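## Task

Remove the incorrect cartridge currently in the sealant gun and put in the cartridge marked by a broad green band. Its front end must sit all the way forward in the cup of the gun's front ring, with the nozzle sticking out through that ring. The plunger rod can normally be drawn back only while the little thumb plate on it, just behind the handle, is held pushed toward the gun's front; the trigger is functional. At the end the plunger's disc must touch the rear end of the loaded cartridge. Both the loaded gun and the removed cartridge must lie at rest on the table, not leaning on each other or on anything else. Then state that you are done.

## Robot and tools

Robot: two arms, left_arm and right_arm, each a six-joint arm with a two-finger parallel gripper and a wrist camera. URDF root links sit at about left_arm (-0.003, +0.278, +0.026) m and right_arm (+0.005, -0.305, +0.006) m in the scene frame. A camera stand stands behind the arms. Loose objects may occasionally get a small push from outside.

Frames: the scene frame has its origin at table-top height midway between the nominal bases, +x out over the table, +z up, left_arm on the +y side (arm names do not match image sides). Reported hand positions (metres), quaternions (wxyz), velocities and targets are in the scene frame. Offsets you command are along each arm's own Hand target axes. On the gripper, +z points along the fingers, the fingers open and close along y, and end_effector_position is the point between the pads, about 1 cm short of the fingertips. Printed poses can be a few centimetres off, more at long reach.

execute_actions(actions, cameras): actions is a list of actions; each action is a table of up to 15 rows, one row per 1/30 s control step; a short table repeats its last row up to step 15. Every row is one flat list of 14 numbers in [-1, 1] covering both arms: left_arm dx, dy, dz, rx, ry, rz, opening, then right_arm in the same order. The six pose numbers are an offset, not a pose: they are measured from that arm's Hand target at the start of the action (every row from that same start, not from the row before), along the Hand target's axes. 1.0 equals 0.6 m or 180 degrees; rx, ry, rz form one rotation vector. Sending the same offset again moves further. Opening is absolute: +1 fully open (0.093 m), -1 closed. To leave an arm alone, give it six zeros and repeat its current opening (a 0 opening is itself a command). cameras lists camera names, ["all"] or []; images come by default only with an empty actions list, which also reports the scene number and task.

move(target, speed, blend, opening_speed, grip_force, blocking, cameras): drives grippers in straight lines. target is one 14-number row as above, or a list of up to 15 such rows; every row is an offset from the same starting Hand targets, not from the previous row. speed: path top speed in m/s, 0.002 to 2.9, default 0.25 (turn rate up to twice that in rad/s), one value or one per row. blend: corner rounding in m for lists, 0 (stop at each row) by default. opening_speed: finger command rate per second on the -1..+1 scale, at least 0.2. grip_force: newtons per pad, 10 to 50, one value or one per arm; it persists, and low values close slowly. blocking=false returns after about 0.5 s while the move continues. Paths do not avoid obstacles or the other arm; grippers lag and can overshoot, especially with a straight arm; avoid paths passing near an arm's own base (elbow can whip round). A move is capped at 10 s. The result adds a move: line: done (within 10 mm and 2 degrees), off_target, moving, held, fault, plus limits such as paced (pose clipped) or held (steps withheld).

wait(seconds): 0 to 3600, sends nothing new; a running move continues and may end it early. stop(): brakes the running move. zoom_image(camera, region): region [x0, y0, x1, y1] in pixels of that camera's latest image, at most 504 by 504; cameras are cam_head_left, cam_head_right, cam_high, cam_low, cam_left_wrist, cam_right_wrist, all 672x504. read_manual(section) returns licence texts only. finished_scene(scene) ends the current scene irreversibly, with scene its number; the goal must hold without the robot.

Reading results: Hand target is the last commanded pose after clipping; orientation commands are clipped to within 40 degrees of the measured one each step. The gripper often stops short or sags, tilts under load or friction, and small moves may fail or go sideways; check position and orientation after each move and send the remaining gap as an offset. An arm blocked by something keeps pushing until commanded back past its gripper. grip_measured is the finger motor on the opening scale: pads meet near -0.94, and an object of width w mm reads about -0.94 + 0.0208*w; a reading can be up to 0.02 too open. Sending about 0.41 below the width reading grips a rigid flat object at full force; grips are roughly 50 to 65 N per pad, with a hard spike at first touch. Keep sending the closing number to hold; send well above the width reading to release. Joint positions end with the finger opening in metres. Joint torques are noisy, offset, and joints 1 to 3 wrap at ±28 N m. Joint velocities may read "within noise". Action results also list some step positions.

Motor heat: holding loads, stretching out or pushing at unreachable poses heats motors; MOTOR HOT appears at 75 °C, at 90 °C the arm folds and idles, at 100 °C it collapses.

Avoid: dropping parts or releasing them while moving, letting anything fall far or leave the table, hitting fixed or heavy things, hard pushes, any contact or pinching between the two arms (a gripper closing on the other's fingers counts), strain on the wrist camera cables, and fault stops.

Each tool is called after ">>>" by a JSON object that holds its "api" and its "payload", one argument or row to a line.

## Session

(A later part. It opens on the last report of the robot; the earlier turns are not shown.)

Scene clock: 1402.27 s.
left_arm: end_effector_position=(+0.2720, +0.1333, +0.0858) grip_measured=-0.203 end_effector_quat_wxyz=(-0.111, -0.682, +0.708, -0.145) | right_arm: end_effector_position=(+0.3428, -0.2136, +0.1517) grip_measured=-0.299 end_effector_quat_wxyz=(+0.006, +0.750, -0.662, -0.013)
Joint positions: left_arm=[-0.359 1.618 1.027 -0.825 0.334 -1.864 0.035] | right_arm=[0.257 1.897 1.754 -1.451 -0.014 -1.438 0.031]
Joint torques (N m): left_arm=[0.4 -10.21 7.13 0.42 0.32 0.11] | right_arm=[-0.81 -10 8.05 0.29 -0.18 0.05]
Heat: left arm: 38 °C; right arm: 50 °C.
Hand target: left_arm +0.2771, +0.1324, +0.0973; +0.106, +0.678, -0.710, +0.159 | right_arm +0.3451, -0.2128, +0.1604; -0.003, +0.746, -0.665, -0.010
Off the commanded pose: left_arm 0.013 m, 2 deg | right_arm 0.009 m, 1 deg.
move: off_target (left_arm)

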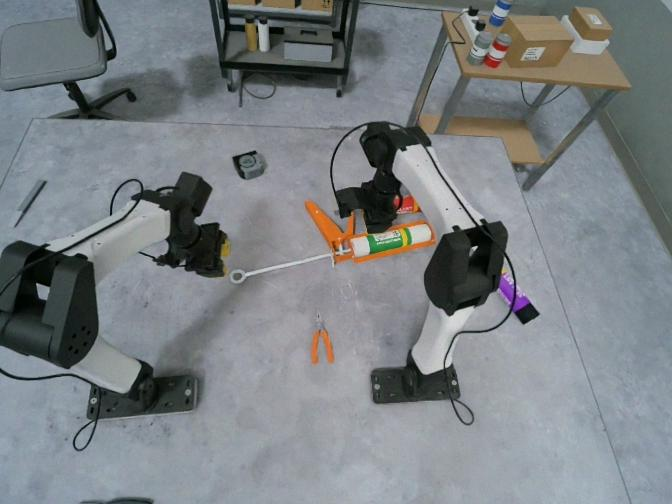

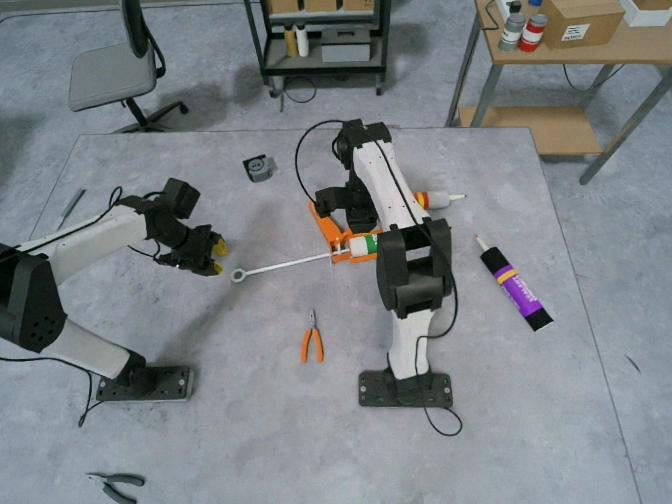

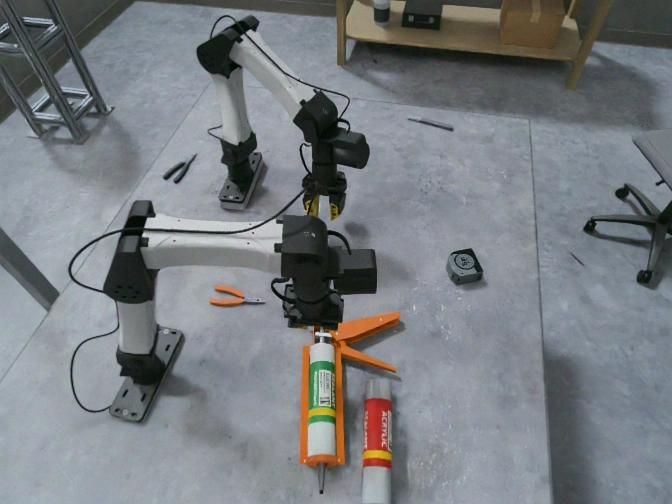

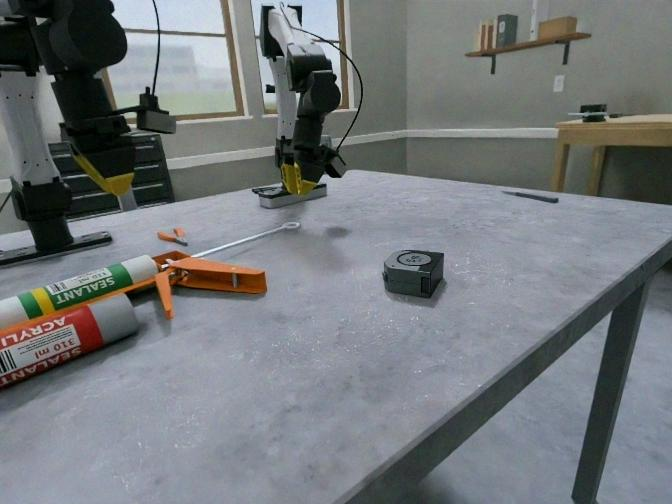

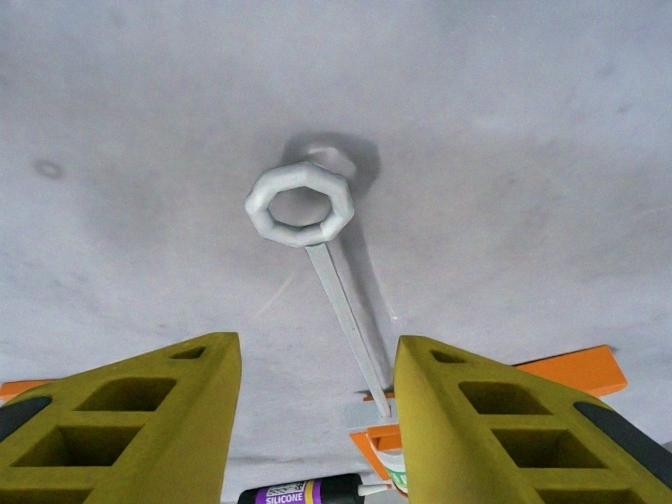

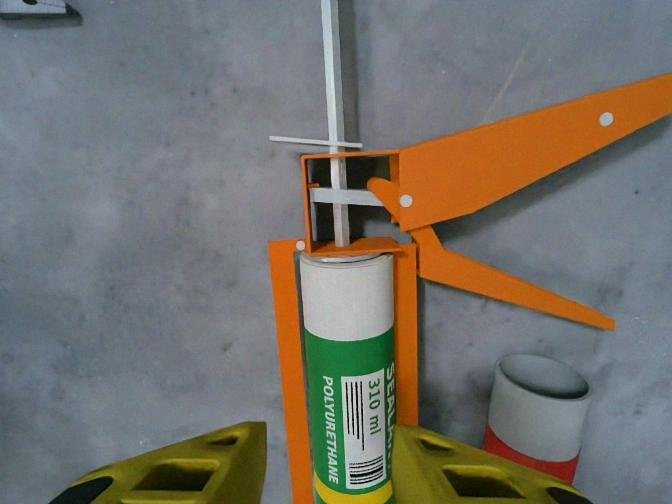

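>>> {"api": "move", "payload": {
  "target": [
    [0,0,0.15,0,0,0,-0.2,0.095,0.01,0.11,0,0,0,0.42],
    [0,0,0.15,0,0,0,-1,0.095,0.01,0.11,0,0,0,0.42]
  ],
  "speed": 0.15,
  "cameras": ["cam_right_wrist","cam_left_wrist"]
}}

Scene clock: 1428.43 s.
left_arm: end_effector_position=(+0.2871, +0.0989, +0.0231) grip_measured=-0.980 end_effector_quat_wxyz=(-0.103, -0.674, +0.712, -0.169) | right_arm: end_effector_position=(+0.3441, -0.2691, +0.0872) grip_measured=+0.419 end_effector_quat_wxyz=(+0.010, +0.743, -0.669, -0.019)
Joint positions: left_arm=[-0.448 1.787 0.927 -0.477 0.325 -1.949 0] | right_arm=[0.098 1.885 1.481 -1.206 -0.014 -1.578 0.065]
Joint torques (N m): left_arm=[-0.54 -7.65 3.93 0.81 0.21 -0.12] | right_arm=[-0.65 -12.15 4.88 0.58 -0.14 -0.15]
Heat: left arm: 40 °C; right arm: 48 °C.
Hand target: left_arm +0.2830, +0.0992, +0.0139; +0.106, +0.678, -0.710, +0.159 | right_arm +0.3449, -0.2689, +0.0932; -0.003, +0.747, -0.665, -0.010
Off the commanded pose: left_arm 0.010 m, 1 deg | right_arm 0.006 m, 2 deg.
move: done
Images, in order (width x height): cam_left_wrist 672x504, cam_right_wrist 672x504.

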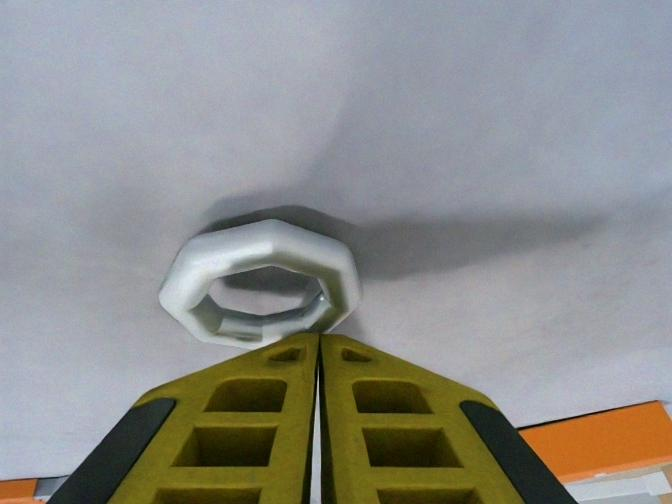

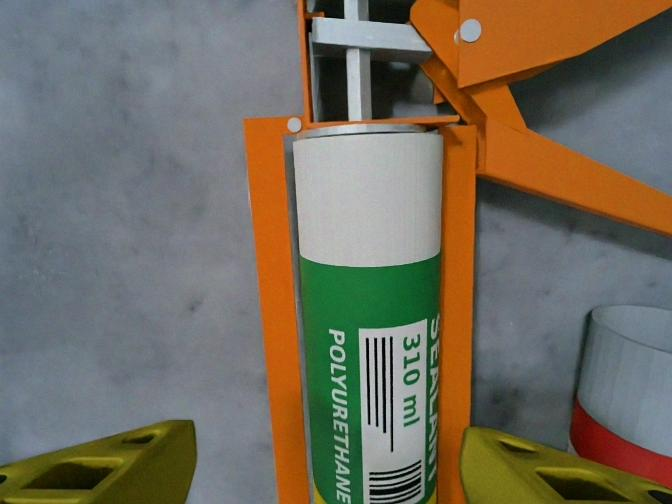

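>>> {"api": "move", "payload": {
  "target": [
    [0,0,0,0,0,0,-1,0,-0.012,0.0,0,0,0,0.42],
    [0,0,0,0,0,0,-1,0,-0.012,0.102,0,0,0,0.38],
    [0,0,0,0,0,0,-1,0,-0.012,0.102,0,0,0,-0.6],
    [-0.03,0,-0.012,0,0,0,-1,0.09,-0.014,0.102,0,0,0,-0.6]
  ],
  "speed": [0.1,0.1,0.1,0.05],
  "cameras": ["cam_right_wrist","cam_left_wrist","cam_high"]
}}

>>> {"api": "zoom_image", "payload": {
  "camera": "cam_high",
  "region": [270, 300, 450, 504]
}}

Scene clock: 1444.63 s.
left_arm: end_effector_position=(+0.2899, +0.1021, +0.0246) grip_measured=-0.980 end_effector_quat_wxyz=(-0.119, -0.666, +0.713, -0.185) | right_arm: end_effector_position=(+0.3562, -0.2938, +0.0342) grip_measured=-0.267 end_effector_quat_wxyz=(-0.037, +0.743, -0.667, -0.035)
Joint positions: left_arm=[-0.412 1.787 0.918 -0.462 0.377 -1.906 0] | right_arm=[-0.017 1.943 1.339 -0.971 -0.101 -1.695 0.032]
Joint torques (N m): left_arm=[1.4 -9.36 2.99 0.53 -0.1 0.11] | right_arm=[-3.77 -7.83 7.13 0.37 0.7 -0.49]
Heat: left arm: 38 °C; right arm: 49 °C.
Hand target: left_arm +0.2835, +0.1185, +0.0140; +0.106, +0.678, -0.710, +0.159 | right_arm +0.3589, -0.3204, +0.0310; -0.003, +0.746, -0.665, -0.010
Off the commanded pose: left_arm 0.021 m, 4 deg | right_arm 0.027 m, 5 deg.
move: off_target (left_arm, right_arm)
Images, in order (width x height): cam_high 672x504, cam_left_wrist 672x504, cam_right_wrist 672x504.

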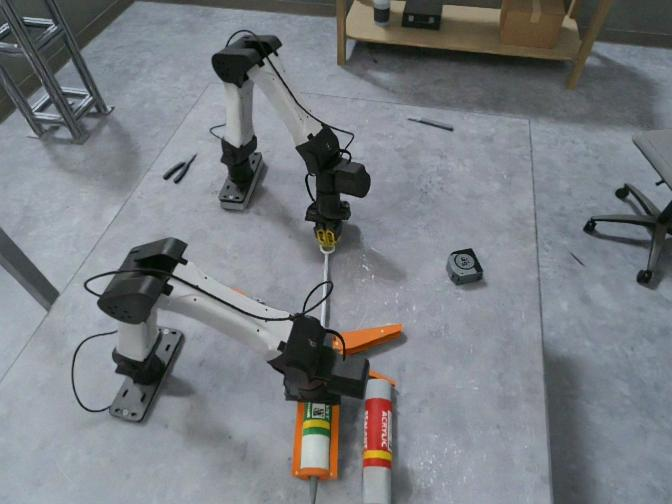

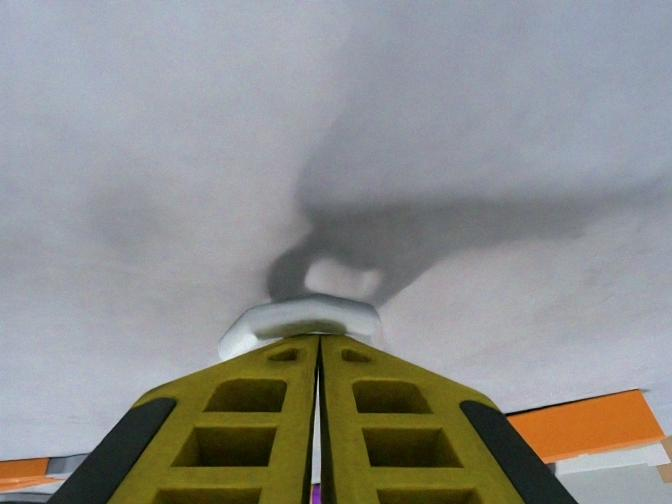

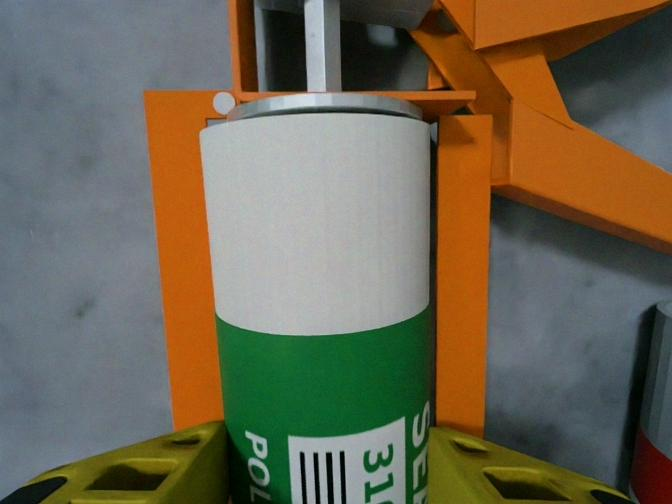

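Scaled by 2.471 from the camera's image (finer frame: 960x720).

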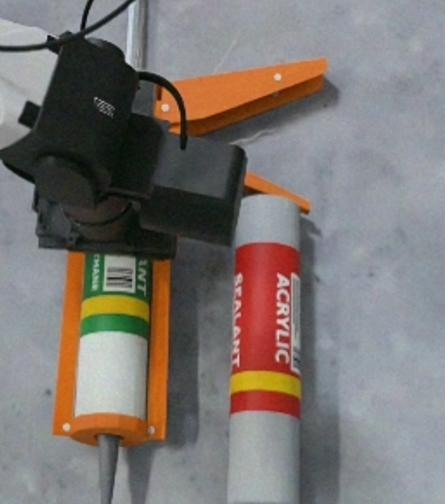

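>>> {"api": "move", "payload": {
  "target": [-0.08,0,-0.035,0,0,0,-1,0.07,-0.00,0.0,0,0,0,-0.8],
  "speed": 0.06,
  "cameras": ["cam_right_wrist","cam_left_wrist","cam_high"]
}}

>>> {"api": "zoom_image", "payload": {
  "camera": "cam_high",
  "region": [270, 300, 450, 504]
}}

Scene clock: 1451.83 s.
left_arm: end_effector_position=(+0.2898, +0.1689, +0.0121) grip_measured=-0.980 end_effector_quat_wxyz=(-0.106, -0.680, +0.708, -0.158) | right_arm: end_effector_position=(+0.3604, -0.3323, +0.0342) grip_measured=-0.263 end_effector_quat_wxyz=(-0.037, +0.761, -0.646, -0.035)
Joint positions: left_arm=[-0.218 1.787 0.884 -0.534 0.361 -1.718 0] | right_arm=[-0.124 1.974 1.382 -0.997 -0.1 -1.859 0.033]
Joint torques (N m): left_arm=[0.27 -11.71 3.49 0.4 0.3 0.12] | right_arm=[-4.31 -7.87 7.13 0.47 0.69 0.09]
Heat: left arm: 38 °C; right arm: 47 °C.
Hand target: left_arm +0.2850, +0.1709, +0.0159; +0.106, +0.678, -0.710, +0.159 | right_arm +0.3636, -0.3621, +0.0300; -0.003, +0.746, -0.665, -0.010
Off the commanded pose: left_arm 0.006 m, 0 deg | right_arm 0.030 m, 6 deg.
move: off_target (right_arm)
Images, in order (width x height): cam_high 672x504, cam_left_wrist 672x504, cam_right_wrist 672x504.

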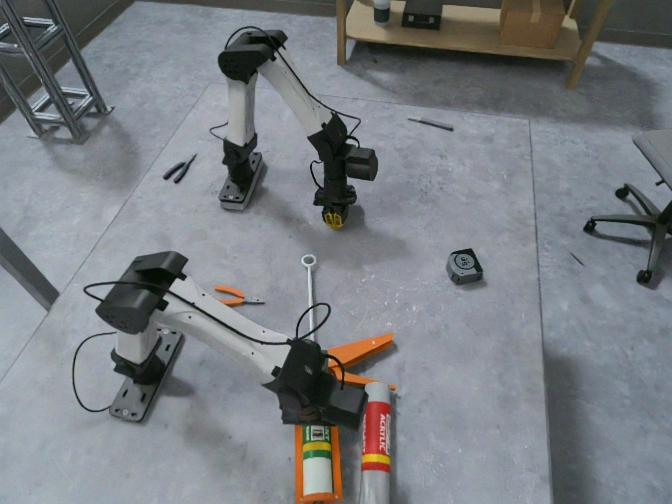

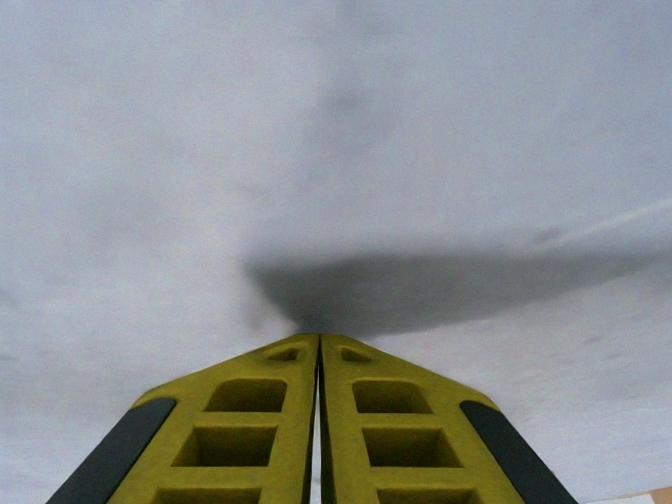

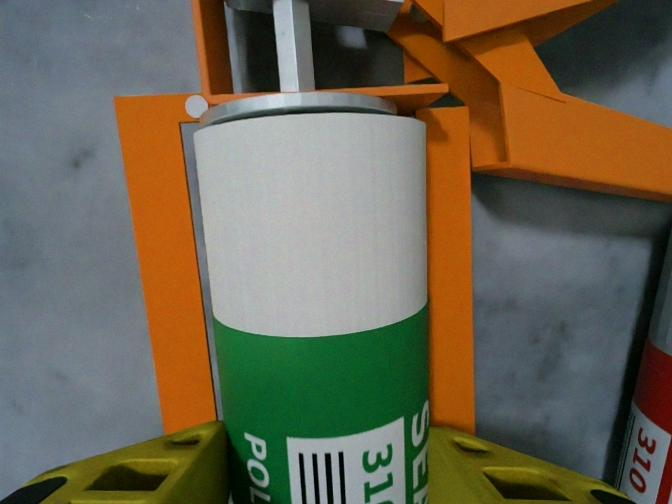

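Scaled by 2.471 from the camera's image (finer frame: 960x720).

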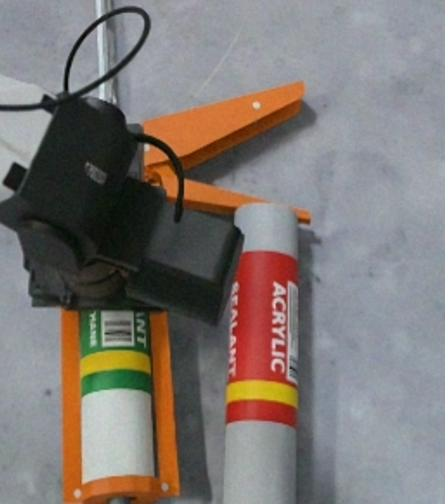

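>>> {"api": "move", "payload": {
  "target": [
    [-0.05,0,-0.15,0,0,0,-1,-0.06,0,0.0,0,0,0,-0.8],
    [-0.05,0,-0.15,0,0,0,-0.3,-0.06,0,0,0,0,0,0.4],
    [-0.05,0,-0.15,0,0,0,-0.3,-0.06,0,-0.14,0,0,0,0.4],
    [-0.05,0,-0.15,0,0,0,-0.3,0.1,0.0,-0.1,0,0,0,0.4]
  ],
  "speed": 0.15,
  "opening_speed": 1.0,
  "cameras": ["cam_right_wrist","cam_high","cam_low"]
}}

>>> {"api": "zoom_image", "payload": {
  "camera": "cam_right_wrist",
  "region": [200, 200, 500, 450]
}}

>>> {"api": "zoom_image", "payload": {
  "camera": "cam_high",
  "region": [270, 300, 450, 504]
}}

Scene clock: 1469.80 s.
left_arm: end_effector_position=(+0.2750, +0.2314, +0.0778) grip_measured=-0.303 end_effector_quat_wxyz=(-0.116, -0.682, +0.707, -0.147) | right_arm: end_effector_position=(+0.3619, -0.4201, +0.0850) grip_measured=+0.399 end_effector_quat_wxyz=(+0.002, +0.741, -0.671, -0.024)
Joint positions: left_arm=[0.002 1.634 1.012 -0.932 0.376 -1.481 0.031] | right_arm=[-0.319 2.024 1.664 -1.257 -0.015 -1.99 0.064]
Joint torques (N m): left_arm=[0.31 -10 6.83 0.2 0.34 0.1] | right_arm=[-0.39 -9.69 7.95 0.48 -0.13 -0.2]
Heat: left arm: 41 °C; right arm: 46 °C.
Hand target: left_arm +0.2809, +0.2320, +0.0883; +0.106, +0.678, -0.710, +0.159 | right_arm +0.3711, -0.4229, +0.0889; -0.003, +0.746, -0.665, -0.010
Off the commanded pose: left_arm 0.012 m, 2 deg | right_arm 0.010 m, 2 deg.
move: off_target (left_arm); target 2's new opening was sent with right_arm's hand 0.005 m and 3 deg from that target
Images, in order (width x height): cam_high 672x504, cam_low 672x504, cam_right_wrist 672x504.

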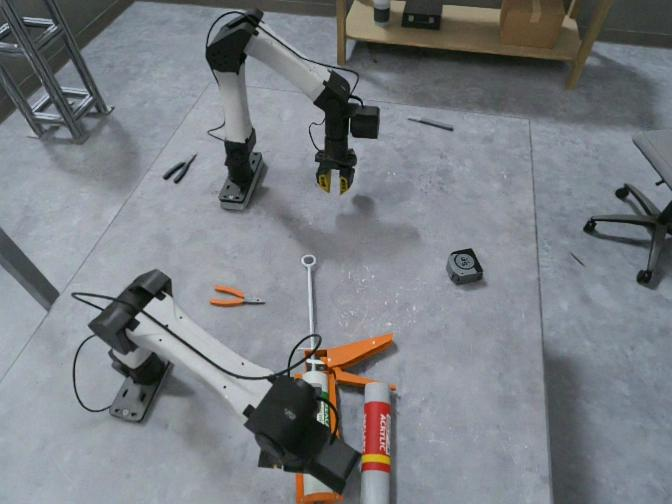

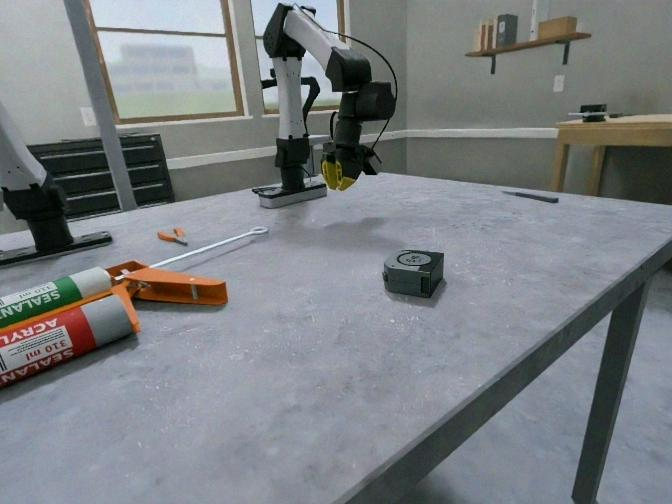

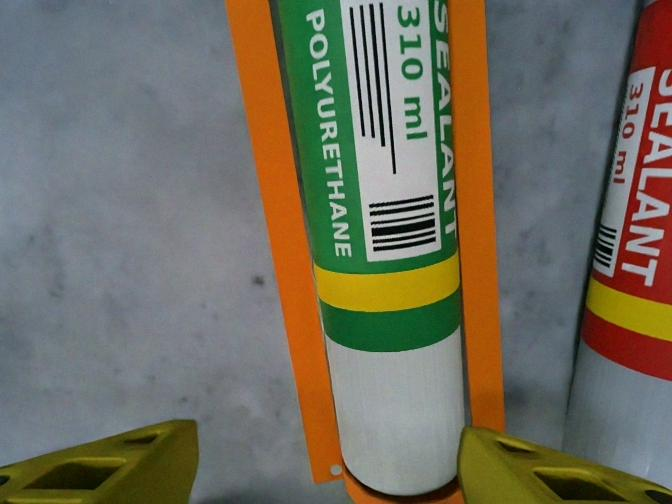

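Scaled by 1.680 from the camera's image (finer frame: 960x720).

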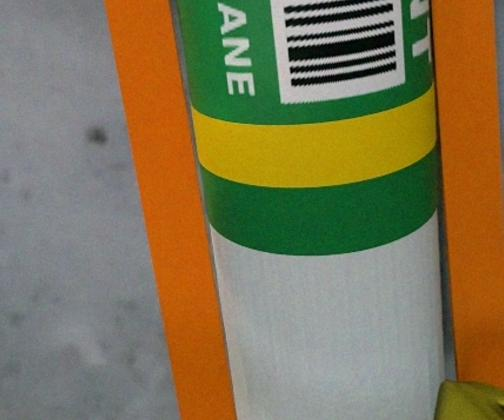

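Scaled by 2.471 from the camera's image (finer frame: 960x720).

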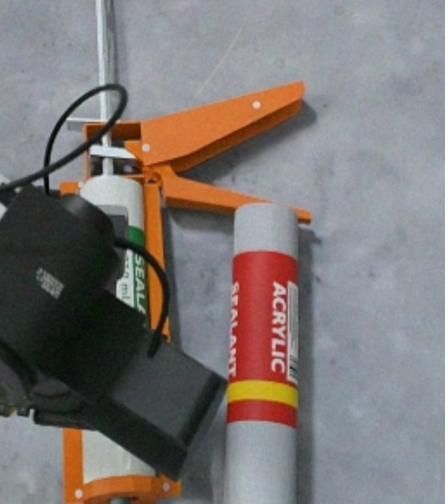

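>>> {"api": "move", "payload": {
  "target": [0.179,0.022,0.011,-0.0349,-0.119,0.0412,0.1,-0.1,0.0,-0.12,0,0,0,0.4],
  "cameras": ["cam_right_wrist","cam_left_wrist","cam_head_left"]
}}

Scene clock: 1494.93 s.
left_arm: end_effector_position=(+0.2575, +0.1312, +0.1196) grip_measured=+0.097 end_effector_quat_wxyz=(-0.001, -0.638, +0.770, -0.003) | right_arm: end_effector_position=(+0.3636, -0.3657, +0.1473) grip_measured=+0.399 end_effector_quat_wxyz=(+0.006, +0.749, -0.662, -0.024)
Joint positions: left_arm=[-0.564 1.678 1.28 -1.169 0.005 -1.892 0.05] | right_arm=[-0.175 1.978 1.846 -1.487 -0.015 -1.868 0.064]
Joint torques (N m): left_arm=[-0.06 -6.91 7.51 0.15 0 -0.15] | right_arm=[-0.29 -12.42 7.91 0.19 -0.16 0.09]
Heat: left arm: 42 °C; right arm: 45 °C.
Hand target: left_arm +0.2619, +0.1303, +0.1205; +0.002, -0.642, +0.767, +0.002 | right_arm +0.3650, -0.3647, +0.1621; -0.003, +0.746, -0.665, -0.010
Off the commanded pose: left_arm 0.004 m, 1 deg | right_arm 0.015 m, 2 deg.
move: off_target (right_arm)
Images, in order (width x height): cam_head_left 672x504, cam_left_wrist 672x504, cam_right_wrist 672x504.

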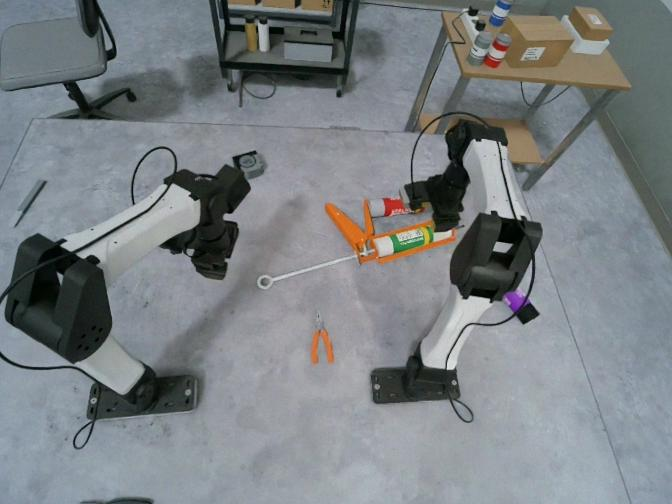

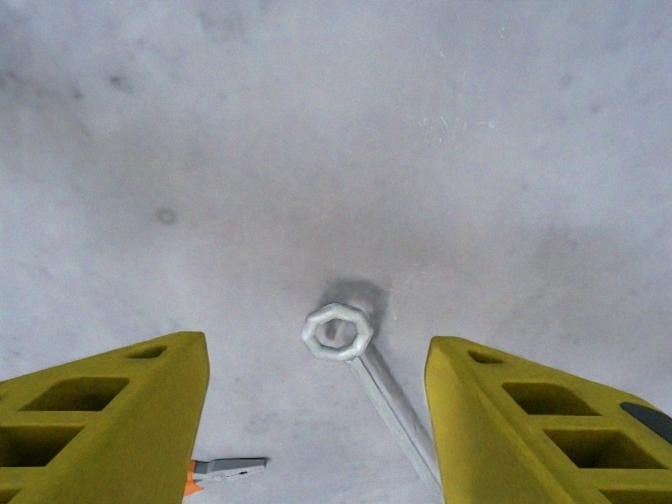

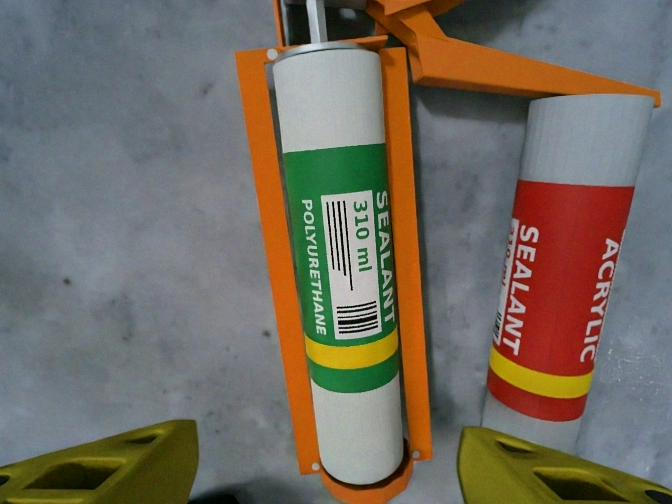

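>>> {"api": "move", "payload": {
  "target": [0.105,-0.02,0.125,0,0,0,0.1,0,0,0,0,0,0,0.4],
  "speed": 0.2,
  "cameras": ["cam_left_wrist"]
}}

Scene clock: 1509.37 s.
left_arm: end_effector_position=(+0.2644, +0.0651, +0.0528) grip_measured=+0.097 end_effector_quat_wxyz=(+0.001, -0.638, +0.770, -0.007) | right_arm: end_effector_position=(+0.3636, -0.3657, +0.1473) grip_measured=+0.399 end_effector_quat_wxyz=(+0.006, +0.749, -0.662, -0.024)
Joint positions: left_arm=[-0.726 1.894 1.271 -0.934 0.001 -2.056 0.05] | right_arm=[-0.175 1.978 1.846 -1.487 -0.015 -1.868 0.064]
Joint torques (N m): left_arm=[-0.23 -9.36 4.44 0.34 0.03 -0.12] | right_arm=[-0.23 -12.46 7.9 0.19 -0.12 0.11]
Heat: left arm: 40 °C; right arm: 45 °C.
Hand target: left_arm +0.2625, +0.0665, +0.0451; +0.001, -0.642, +0.767, +0.002 | right_arm +0.3651, -0.3647, +0.1621; -0.003, +0.746, -0.665, -0.010
Off the commanded pose: left_arm 0.008 m, 1 deg | right_arm 0.015 m, 2 deg.
move: done

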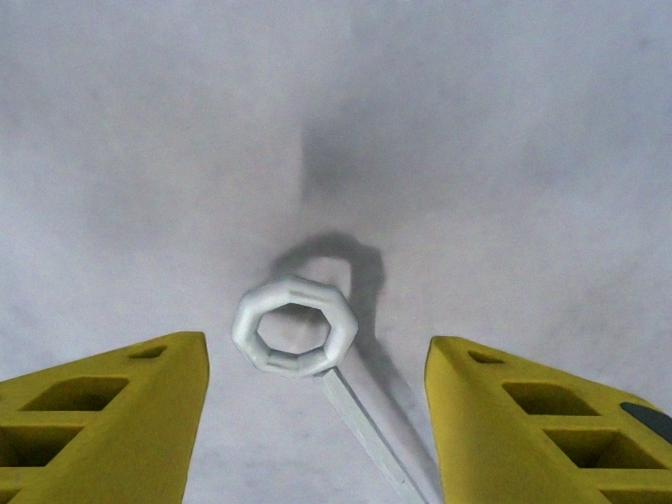

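>>> {"api": "move", "payload": {
  "target": [
    [-0.012,0.004,0.04,0,0,0,0.1,0,0,0,0,0,0,0.4],
    [-0.012,0.004,0.04,0,0,0,-0.9,0,0,0,0,0,0,0.4]
  ],
  "speed": 0.15,
  "cameras": ["cam_left_wrist"]
}}

Scene clock: 1518.23 s.
left_arm: end_effector_position=(+0.2629, +0.0693, +0.0300) grip_measured=-0.897 end_effector_quat_wxyz=(+0.001, -0.641, +0.767, -0.009) | right_arm: end_effector_position=(+0.3636, -0.3657, +0.1473) grip_measured=+0.399 end_effector_quat_wxyz=(+0.006, +0.749, -0.662, -0.024)
Joint positions: left_arm=[-0.719 1.913 1.197 -0.836 0.001 -2.057 0.002] | right_arm=[-0.175 1.978 1.846 -1.487 -0.015 -1.868 0.064]
Joint torques (N m): left_arm=[0.44 -9.16 4.1 0.36 0.03 0.06] | right_arm=[-0.32 -12.45 7.98 0.17 -0.15 0.12]
Heat: left arm: 40 °C; right arm: 45 °C.
Hand target: left_arm +0.2614, +0.0741, +0.0212; +0.002, -0.642, +0.767, +0.002 | right_arm +0.3651, -0.3647, +0.1621; -0.003, +0.746, -0.665, -0.010
Off the commanded pose: left_arm 0.010 m, 1 deg | right_arm 0.015 m, 2 deg.
move: done

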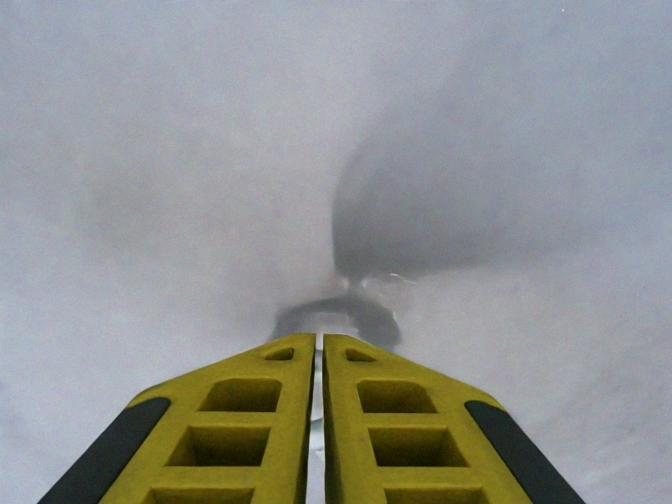

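>>> {"api": "move", "payload": {
  "target": [
    [0,0,0,0,0,0,0.1,0,0,0,0,0,0,0.4],
    [0,0,-0.05,0,0,0,0.1,0,0,0,0,0,0,0.4],
    [0.03,0,-0.05,0,0,0,0.1,0,0,0,0,0,0,0.4]
  ],
  "speed": 0.2,
  "cameras": ["cam_left_wrist"]
}}

Scene clock: 1527.40 s.
left_arm: end_effector_position=(+0.2555, +0.0594, +0.0467) grip_measured=+0.097 end_effector_quat_wxyz=(-0.002, -0.634, +0.773, +0.005) | right_arm: end_effector_position=(+0.3636, -0.3657, +0.1473) grip_measured=+0.399 end_effector_quat_wxyz=(+0.006, +0.749, -0.662, -0.024)
Joint positions: left_arm=[-0.756 1.913 1.27 -0.939 0.001 -2.075 0.05] | right_arm=[-0.175 1.978 1.846 -1.487 -0.015 -1.868 0.064]
Joint torques (N m): left_arm=[-0.17 -11.08 6.61 0.13 0.08 -0.13] | right_arm=[-0.29 -12.48 7.97 0.17 -0.12 0.1]
Heat: left arm: 41 °C; right arm: 46 °C.
Hand target: left_arm +0.2582, +0.0562, +0.0511; +0.001, -0.642, +0.767, +0.002 | right_arm +0.3651, -0.3647, +0.1621; -0.003, +0.746, -0.665, -0.010
Off the commanded pose: left_arm 0.006 m, 1 deg | right_arm 0.015 m, 2 deg.
joint sent to its limit (left arm) — joint 6 (wrist roll), lower limit. The joint targets still meet the commanded pose.
move: done

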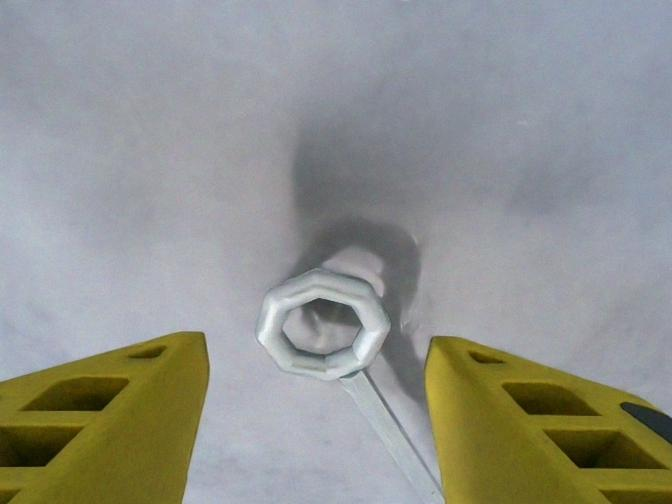

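>>> {"api": "move", "payload": {
  "target": [
    [0,0,0.02,0,0,0,0.1,0,0,0,0,0,0,0.4],
    [0,0,0.02,0,0,0,-0.2,0,0,0,0,0,0,0.4]
  ],
  "speed": 0.2,
  "cameras": ["cam_left_wrist","cam_low"]
}}

>>> {"api": "zoom_image", "payload": {
  "camera": "cam_low",
  "region": [80, 180, 340, 320]
}}

Scene clock: 1538.87 s.
left_arm: end_effector_position=(+0.2600, +0.0555, +0.0467) grip_measured=-0.197 end_effector_quat_wxyz=(+0.001, -0.634, +0.773, -0.007) | right_arm: end_effector_position=(+0.3636, -0.3657, +0.1473) grip_measured=+0.399 end_effector_quat_wxyz=(+0.006, +0.749, -0.662, -0.024)
Joint positions: left_arm=[-0.756 1.913 1.27 -0.915 0.001 -2.076 0.036] | right_arm=[-0.175 1.978 1.846 -1.487 -0.015 -1.868 0.064]
Joint torques (N m): left_arm=[-0.09 -9.4 4.59 0.34 0.07 -0.12] | right_arm=[-0.39 -12.38 7.95 0.16 -0.14 0.11]
Heat: left arm: 42 °C; right arm: 46 °C.
Hand target: left_arm +0.2582, +0.0562, +0.0391; +0.001, -0.641, +0.767, +0.002 | right_arm +0.3651, -0.3647, +0.1621; -0.003, +0.746, -0.665, -0.010
Off the commanded pose: left_arm 0.008 m, 1 deg | right_arm 0.015 m, 2 deg.
joint sent to its limit (left arm) — joint 6 (wrist roll), lower limit. The joint targets still meet the commanded pose.
move: done
Images, in order (width x height): cam_low 672x504, cam_left_wrist 672x504.

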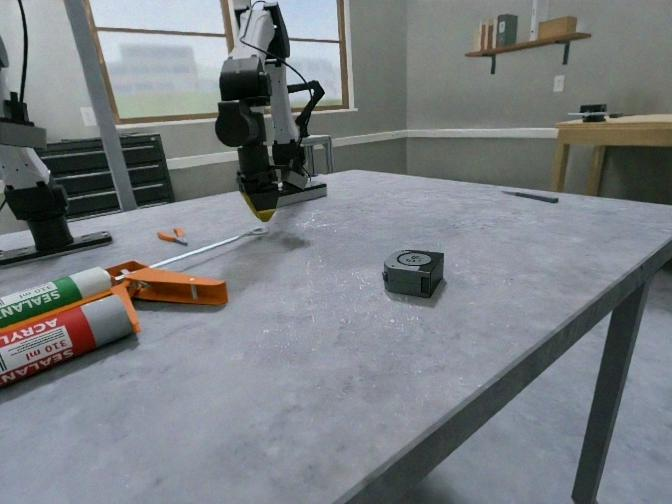

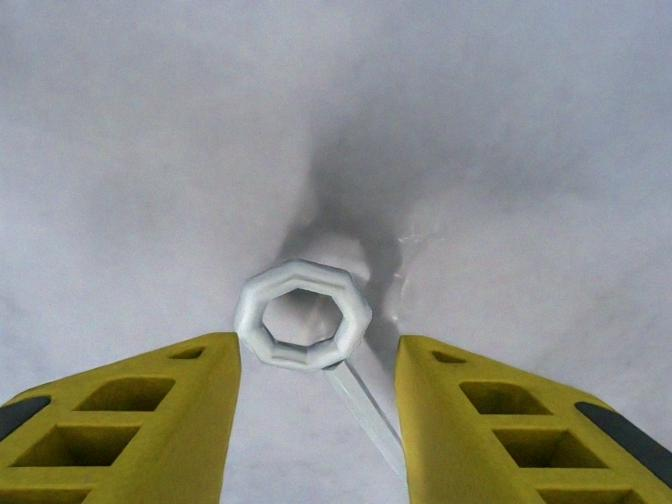

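Scaled by 1.938 from the camera's image (finer frame: 960x720).

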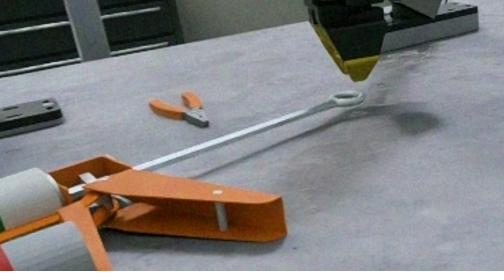

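>>> {"api": "move", "payload": {
  "target": [
    [-0.02,0.005,0,0,0,0,0.1,0,0,0,0,0,0,0.4],
    [-0.02,0.005,0.049,0,0,0,0.1,0,0,0,0,0,0,0.4],
    [-0.02,0.005,0.049,0,0,0,-0.9,0,0,0,0,0,0,0.4]
  ],
  "speed": 0.15,
  "cameras": ["cam_left_wrist"]
}}

Scene clock: 1555.80 s.
left_arm: end_effector_position=(+0.2589, +0.0649, +0.0188) grip_measured=-0.567 end_effector_quat_wxyz=(+0.002, -0.641, +0.767, -0.008) | right_arm: end_effector_position=(+0.3636, -0.3657, +0.1473) grip_measured=+0.399 end_effector_quat_wxyz=(+0.006, +0.749, -0.662, -0.024)
Joint positions: left_arm=[-0.738 1.934 1.177 -0.797 -0.001 -2.075 0.018] | right_arm=[-0.175 1.978 1.846 -1.487 -0.015 -1.868 0.064]
Joint torques (N m): left_arm=[0.34 -9.11 4.03 0.38 0.03 0.04] | right_arm=[-0.32 -12.37 8.01 0.17 -0.14 0.11]
Heat: left arm: 42 °C; right arm: 46 °C.
Hand target: left_arm +0.2575, +0.0687, +0.0098; +0.001, -0.642, +0.767, +0.002 | right_arm +0.3651, -0.3647, +0.1621; -0.003, +0.746, -0.665, -0.010
Off the commanded pose: left_arm 0.010 m, 1 deg | right_arm 0.015 m, 2 deg.
move: done; target 3's new opening was sent with left_arm's hand 0.011 m and 1 deg from that target

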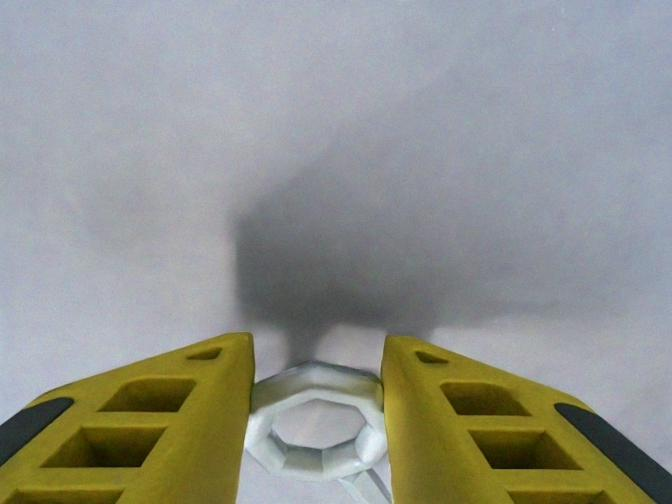

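>>> {"api": "move", "payload": {
  "target": [-0.128,0.043,0,0,0,0,-0.9,0,0,0,0,0,0,0.4],
  "speed": 0.06,
  "cameras": ["cam_left_wrist","cam_right_wrist","cam_high","cam_head_left"]
}}

>>> {"api": "zoom_image", "payload": {
  "camera": "cam_right_wrist",
  "region": [150, 0, 450, 200]
}}

Scene clock: 1562.60 s.
left_arm: end_effector_position=(+0.2552, +0.1322, +0.0098) grip_measured=-0.549 end_effector_quat_wxyz=(-0.006, -0.635, +0.772, -0.024) | right_arm: end_effector_position=(+0.3636, -0.3657, +0.1473) grip_measured=+0.399 end_effector_quat_wxyz=(+0.006, +0.749, -0.662, -0.024)
Joint positions: left_arm=[-0.552 1.798 0.948 -0.681 0.028 -1.874 0.019] | right_arm=[-0.175 1.978 1.846 -1.487 -0.015 -1.868 0.064]
Joint torques (N m): left_arm=[1.22 -11.32 2.76 0 -0.19 -0.02] | right_arm=[-0.29 -12.44 7.84 0.19 -0.13 0.09]
Heat: left arm: 41 °C; right arm: 46 °C.
Hand target: left_arm +0.2457, +0.1489, +0.0102; +0.001, -0.642, +0.767, +0.002 | right_arm +0.3651, -0.3647, +0.1621; -0.003, +0.746, -0.665, -0.010
Off the commanded pose: left_arm 0.019 m, 3 deg | right_arm 0.015 m, 2 deg.
move: off_target (left_arm)
Images, in order (width x height): cam_head_left 672x504, cam_high 672x504, cam_left_wrist 672x504, cam_right_wrist 672x504.

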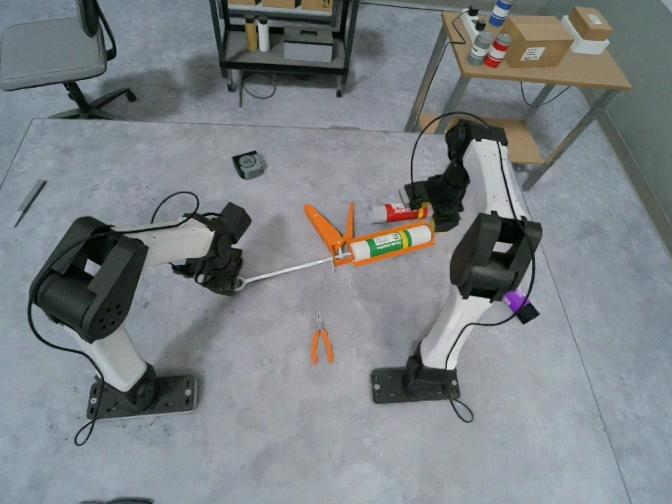

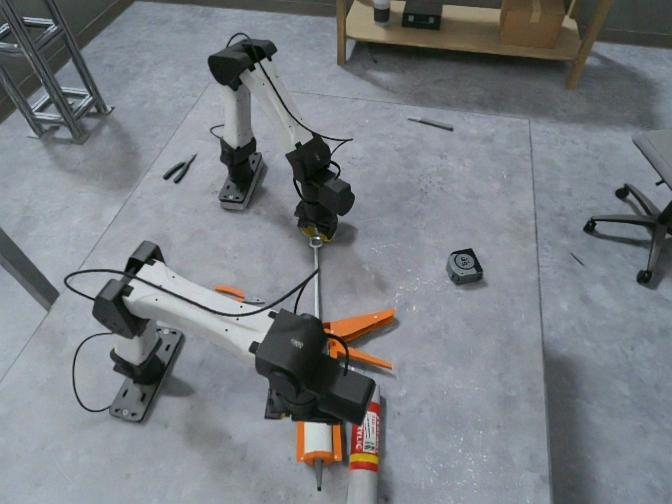

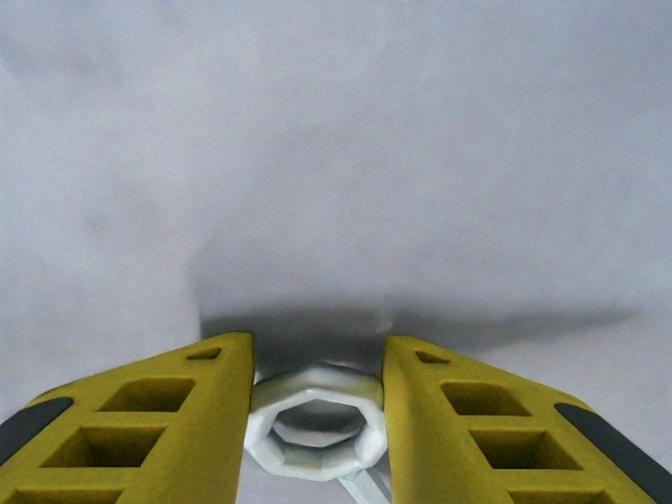

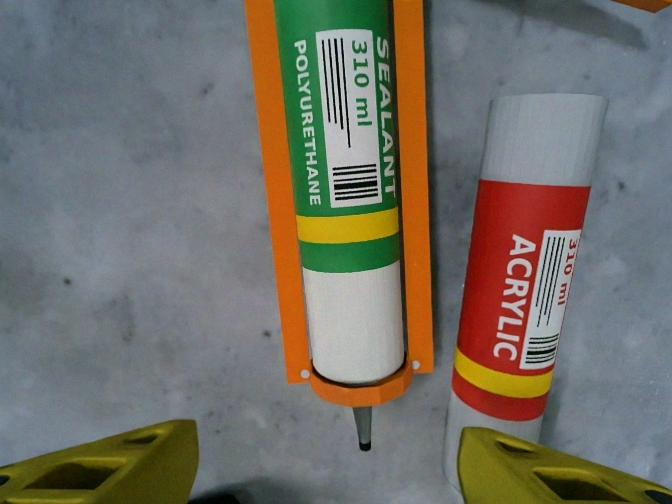

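Scaled by 1.680 from the camera's image (finer frame: 960x720).

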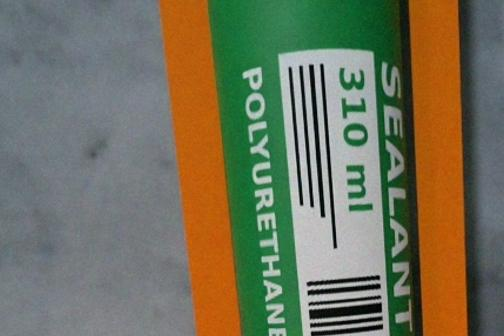

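>>> {"api": "zoom_image", "payload": {
  "camera": "cam_right_wrist",
  "region": [280, 320, 440, 460]
}}

Scaled by 3.150 from the camera's image (finer frame: 960x720).

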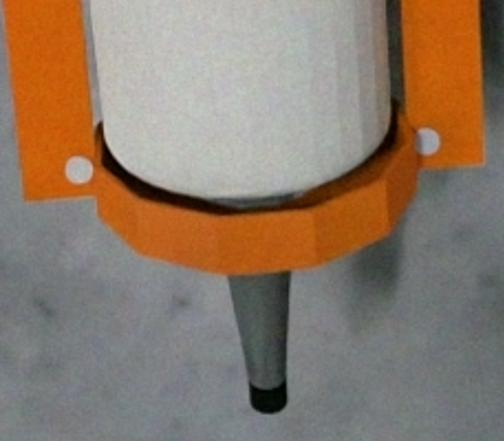

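>>> {"api": "move", "payload": {
  "target": [
    [0.02,-0.007,0,0,0,0,-0.9,0,0,0,0,0,0,1],
    [0.02,-0.007,0,0,0,0,-0.1,-0.385,-0.105,0.033,0,0,0.459,1]
  ],
  "speed": 0.25,
  "cameras": ["cam_right_wrist","cam_high"]
}}

Scene clock: 1589.63 s.
left_arm: end_effector_position=(+0.2491, +0.1353, +0.0095) grip_measured=-0.103 end_effector_quat_wxyz=(+0.000, -0.639, +0.769, -0.006) | right_arm: end_effector_position=(+0.3990, -0.1302, +0.1425) grip_measured=+1.000 end_effector_quat_wxyz=(-0.002, -0.126, +0.992, +0.007)
Joint positions: left_arm=[-0.567 1.798 0.948 -0.709 0.004 -1.899 0.04] | right_arm=[0.411 2.251 2.251 -1.572 -0.015 0.158 0.093]
Joint torques (N m): left_arm=[-0.35 -8.85 5.19 0.1 0.01 -0.14] | right_arm=[-0.32 -11.47 8.03 0.47 -0.13 0.12]
Heat: left arm: 42 °C; right arm: 46 °C.
Hand target: left_arm +0.2476, +0.1363, +0.0101; +0.001, -0.642, +0.767, +0.002 | right_arm +0.4010, -0.1276, +0.1462; -0.005, -0.122, +0.993, +0.010
Off the commanded pose: left_arm 0.002 m, 1 deg | right_arm 0.005 m, 1 deg.
joint sent to its limit (right arm) — joint 4 (wrist pitch), lower limit. The joint targets still meet the commanded pose.
move: done; target 2's new opening was sent with left_arm's hand 0.008 m and 3 deg from that target
Images, in order (width x height): cam_high 672x504, cam_right_wrist 672x504.

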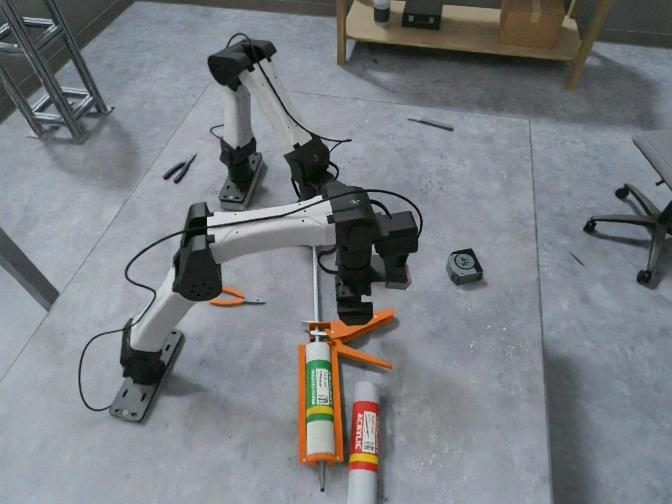

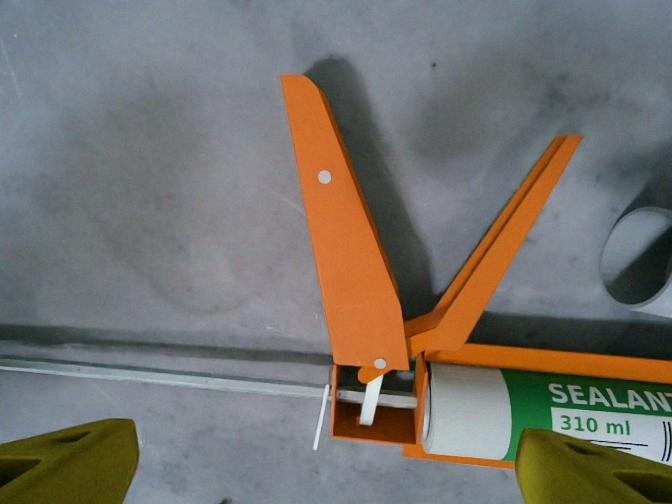

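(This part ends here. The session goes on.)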